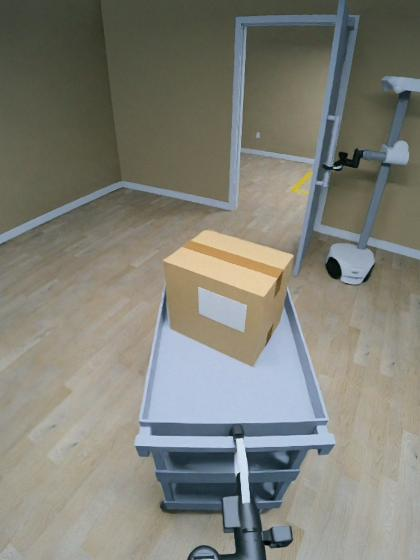

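Request:
move(
  blocking=false,
  r2={"base":{"translate_m":0.65},"pace":"slow"},
)

Request:
wait(
  seconds=8,
  cameras=["r2_head_camera"],
)

Scene clock: 742.40 s.
move: r2 moving
r1.base_odometry: x=-3.071 y=+2.057 heading=-0.215
r1.turned_by_wheels: +0.000
r1.turned_by_imu: -0.001
r1.base_tilt: forward=-1.5 right=+1.3
r1.lidar_m: 0.36 0.35 1.58 2.47 1.51 1.35 1.24 0.77 0.68 0.68 0.46 0.40
r1.base_status: not commanded
r1.joint_positions: lift_m=+0.800 arm_m=+0.000 wrist_yaw_rad=+1.026 wrist_pitch_rad=+0.002 wrist_roll_rad=+0.000 gripper_m=-0.029
r1.joint_status: not commanded
r1.measured_speeds: all 0
r1.motor_effort: lift_m=+22(22) arm_m=-6(6) wheel_0=-22(22) wheel_1=-2(3) wheel_2=-8(8)
r1.servo_current: wrist_yaw_rad=111(143) wrist_pitch_rad=39(46) wrist_roll_rad=26(65) gripper_m=52(52)
r1.contact_limits: translate_m 0.6
r1.hand_pose: x=+0.3954 y=+0.2012 z=+0.9773 quat_wxyz=(+0.871, +0.000, +0.001, +0.491)
r1.wrist_depth_mm: - - - - 139 175 - / - - - - 201 172 - / - - - - 138 180 145 / - - 1618 - 206 175 151 / - - - 209 208 176 151 / - - - 185 169 170 152 / - - 150 147 141 158 -
r2.base_odometry: x=-1.331 y=-0.436 heading=-1.535
r2.turned_by_wheels: +0.000
r2.turned_by_imu: +0.002
r2.base_tilt: forward=-0.7 right=+0.1
r2.lidar_m: 0.41 0.40 3.41 3.40 2.55 2.46 1.77 1.36 1.31 1.40 2.00 0.41
r2.base_status: translate_m moving
r2.joint_positions: lift_m=+0.665 arm_m=+0.000 wrist_yaw_rad=+0.000 wrist_pitch_rad=-0.002 wrist_roll_rad=+1.569 gripper_m=-0.034
r2.joint_status: not commanded
r2.measured_speeds: translate_m=+0.049 strafe_m=+0.000 rotate_rad=-0.003 lift_m=+0.000 arm_m=+0.000 wrist_yaw_rad=+0.000 wrist_pitch_rad=+0.000 wrist_roll_rad=+0.000
r2.motor_effort: lift_m=+17(17) arm_m=-3(4) wheel_0=+7(10) wheel_1=+6(7) wheel_2=-14(14)
r2.servo_current: wrist_yaw_rad=39(59) wrist_pitch_rad=39(46) wrist_roll_rad=52(52) gripper_m=91(98)
r2.hand_pose: x=+0.4593 y=-0.0875 z=+0.8440 quat_wxyz=(+0.708, +0.706, -0.001, +0.001)
r2.wrist_depth_mm: - - - 217 218 1756 1255 / - - - 220 220 1756 - / - - 525 223 223 820 - / - 484 466 224 224 820 - / - - 517 225 226 820 - / - - 183 169 178 - - / - - - - - - -
pictures: none

Scene clock: 749.67 s.
earlier move: r2 done
r1.base_odometry: x=-3.071 y=+2.057 heading=-0.215
r1.turned_by_wheels: +0.000
r1.turned_by_imu: +0.000
r1.base_tilt: forward=-1.6 right=+1.3
r1.lidar_m: 0.32 0.36 1.23 2.45 1.49 1.36 1.26 0.76 0.67 0.67 0.47 0.40
r1.base_status: not commanded
r1.joint_positions: lift_m=+0.800 arm_m=+0.000 wrist_yaw_rad=+1.026 wrist_pitch_rad=+0.002 wrist_roll_rad=+0.000 gripper_m=-0.029
r1.joint_status: not commanded
r1.measured_speeds: all 0
r1.on_its_own: wrist_yaw_rad is at rest, and its servo_current (130 mA) is outside its rest range (0 to 104 mA)
r1.motor_effort: lift_m=+22(22) arm_m=-6(6) wheel_0=-22(22) wheel_1=-2(3) wheel_2=-8(8)
r1.servo_current: wrist_yaw_rad=130(150) wrist_pitch_rad=46(52) wrist_roll_rad=46(72) gripper_m=52(65)
r1.contact_limits: translate_m 0.6
r1.hand_pose: x=+0.3954 y=+0.2012 z=+0.9773 quat_wxyz=(+0.871, +0.000, +0.001, +0.491)
r1.wrist_depth_mm: - - - - 139 176 - / - - - - 202 172 - / - - - - 138 181 145 / - - - 1182 205 175 150 / - - - 144 208 175 151 / - - - 184 169 170 152 / - - 157 140 141 158 -
r2.base_odometry: x=-1.308 y=-1.073 heading=-1.535
r2.turned_by_wheels: +0.000
r2.turned_by_imu: -0.001
r2.base_tilt: forward=-0.7 right=+0.1
r2.lidar_m: 0.37 0.40 3.09 3.25 3.06 2.98 2.30 1.72 1.65 1.75 2.04 0.42
r2.base_status: done
r2.joint_positions: lift_m=+0.665 arm_m=+0.000 wrist_yaw_rad=-0.002 wrist_pitch_rad=-0.002 wrist_roll_rad=+1.569 gripper_m=-0.034
r2.joint_status: not commanded
r2.measured_speeds: all 0
r2.motor_effort: lift_m=+17(17) arm_m=-3(4) wheel_0=+2(10) wheel_1=+3(7) wheel_2=-7(15)
r2.servo_current: wrist_yaw_rad=59(65) wrist_pitch_rad=39(46) wrist_roll_rad=52(59) gripper_m=91(98)
r2.hand_pose: x=+0.4591 y=-0.0880 z=+0.8440 quat_wxyz=(+0.708, +0.706, -0.002, +0.000)
r2.wrist_depth_mm: - - - 172 230 1756 1205 / - - - 230 230 1756 - / - - 591 229 229 809 - / - - 466 229 229 820 - / - - 500 228 228 831 - / - - 183 169 179 820 - / - - 615 - - - -
wait: 7.27 of 8 s (r2 has come to rest)
Images, in order (width x height): r2_head_camera 420x560.

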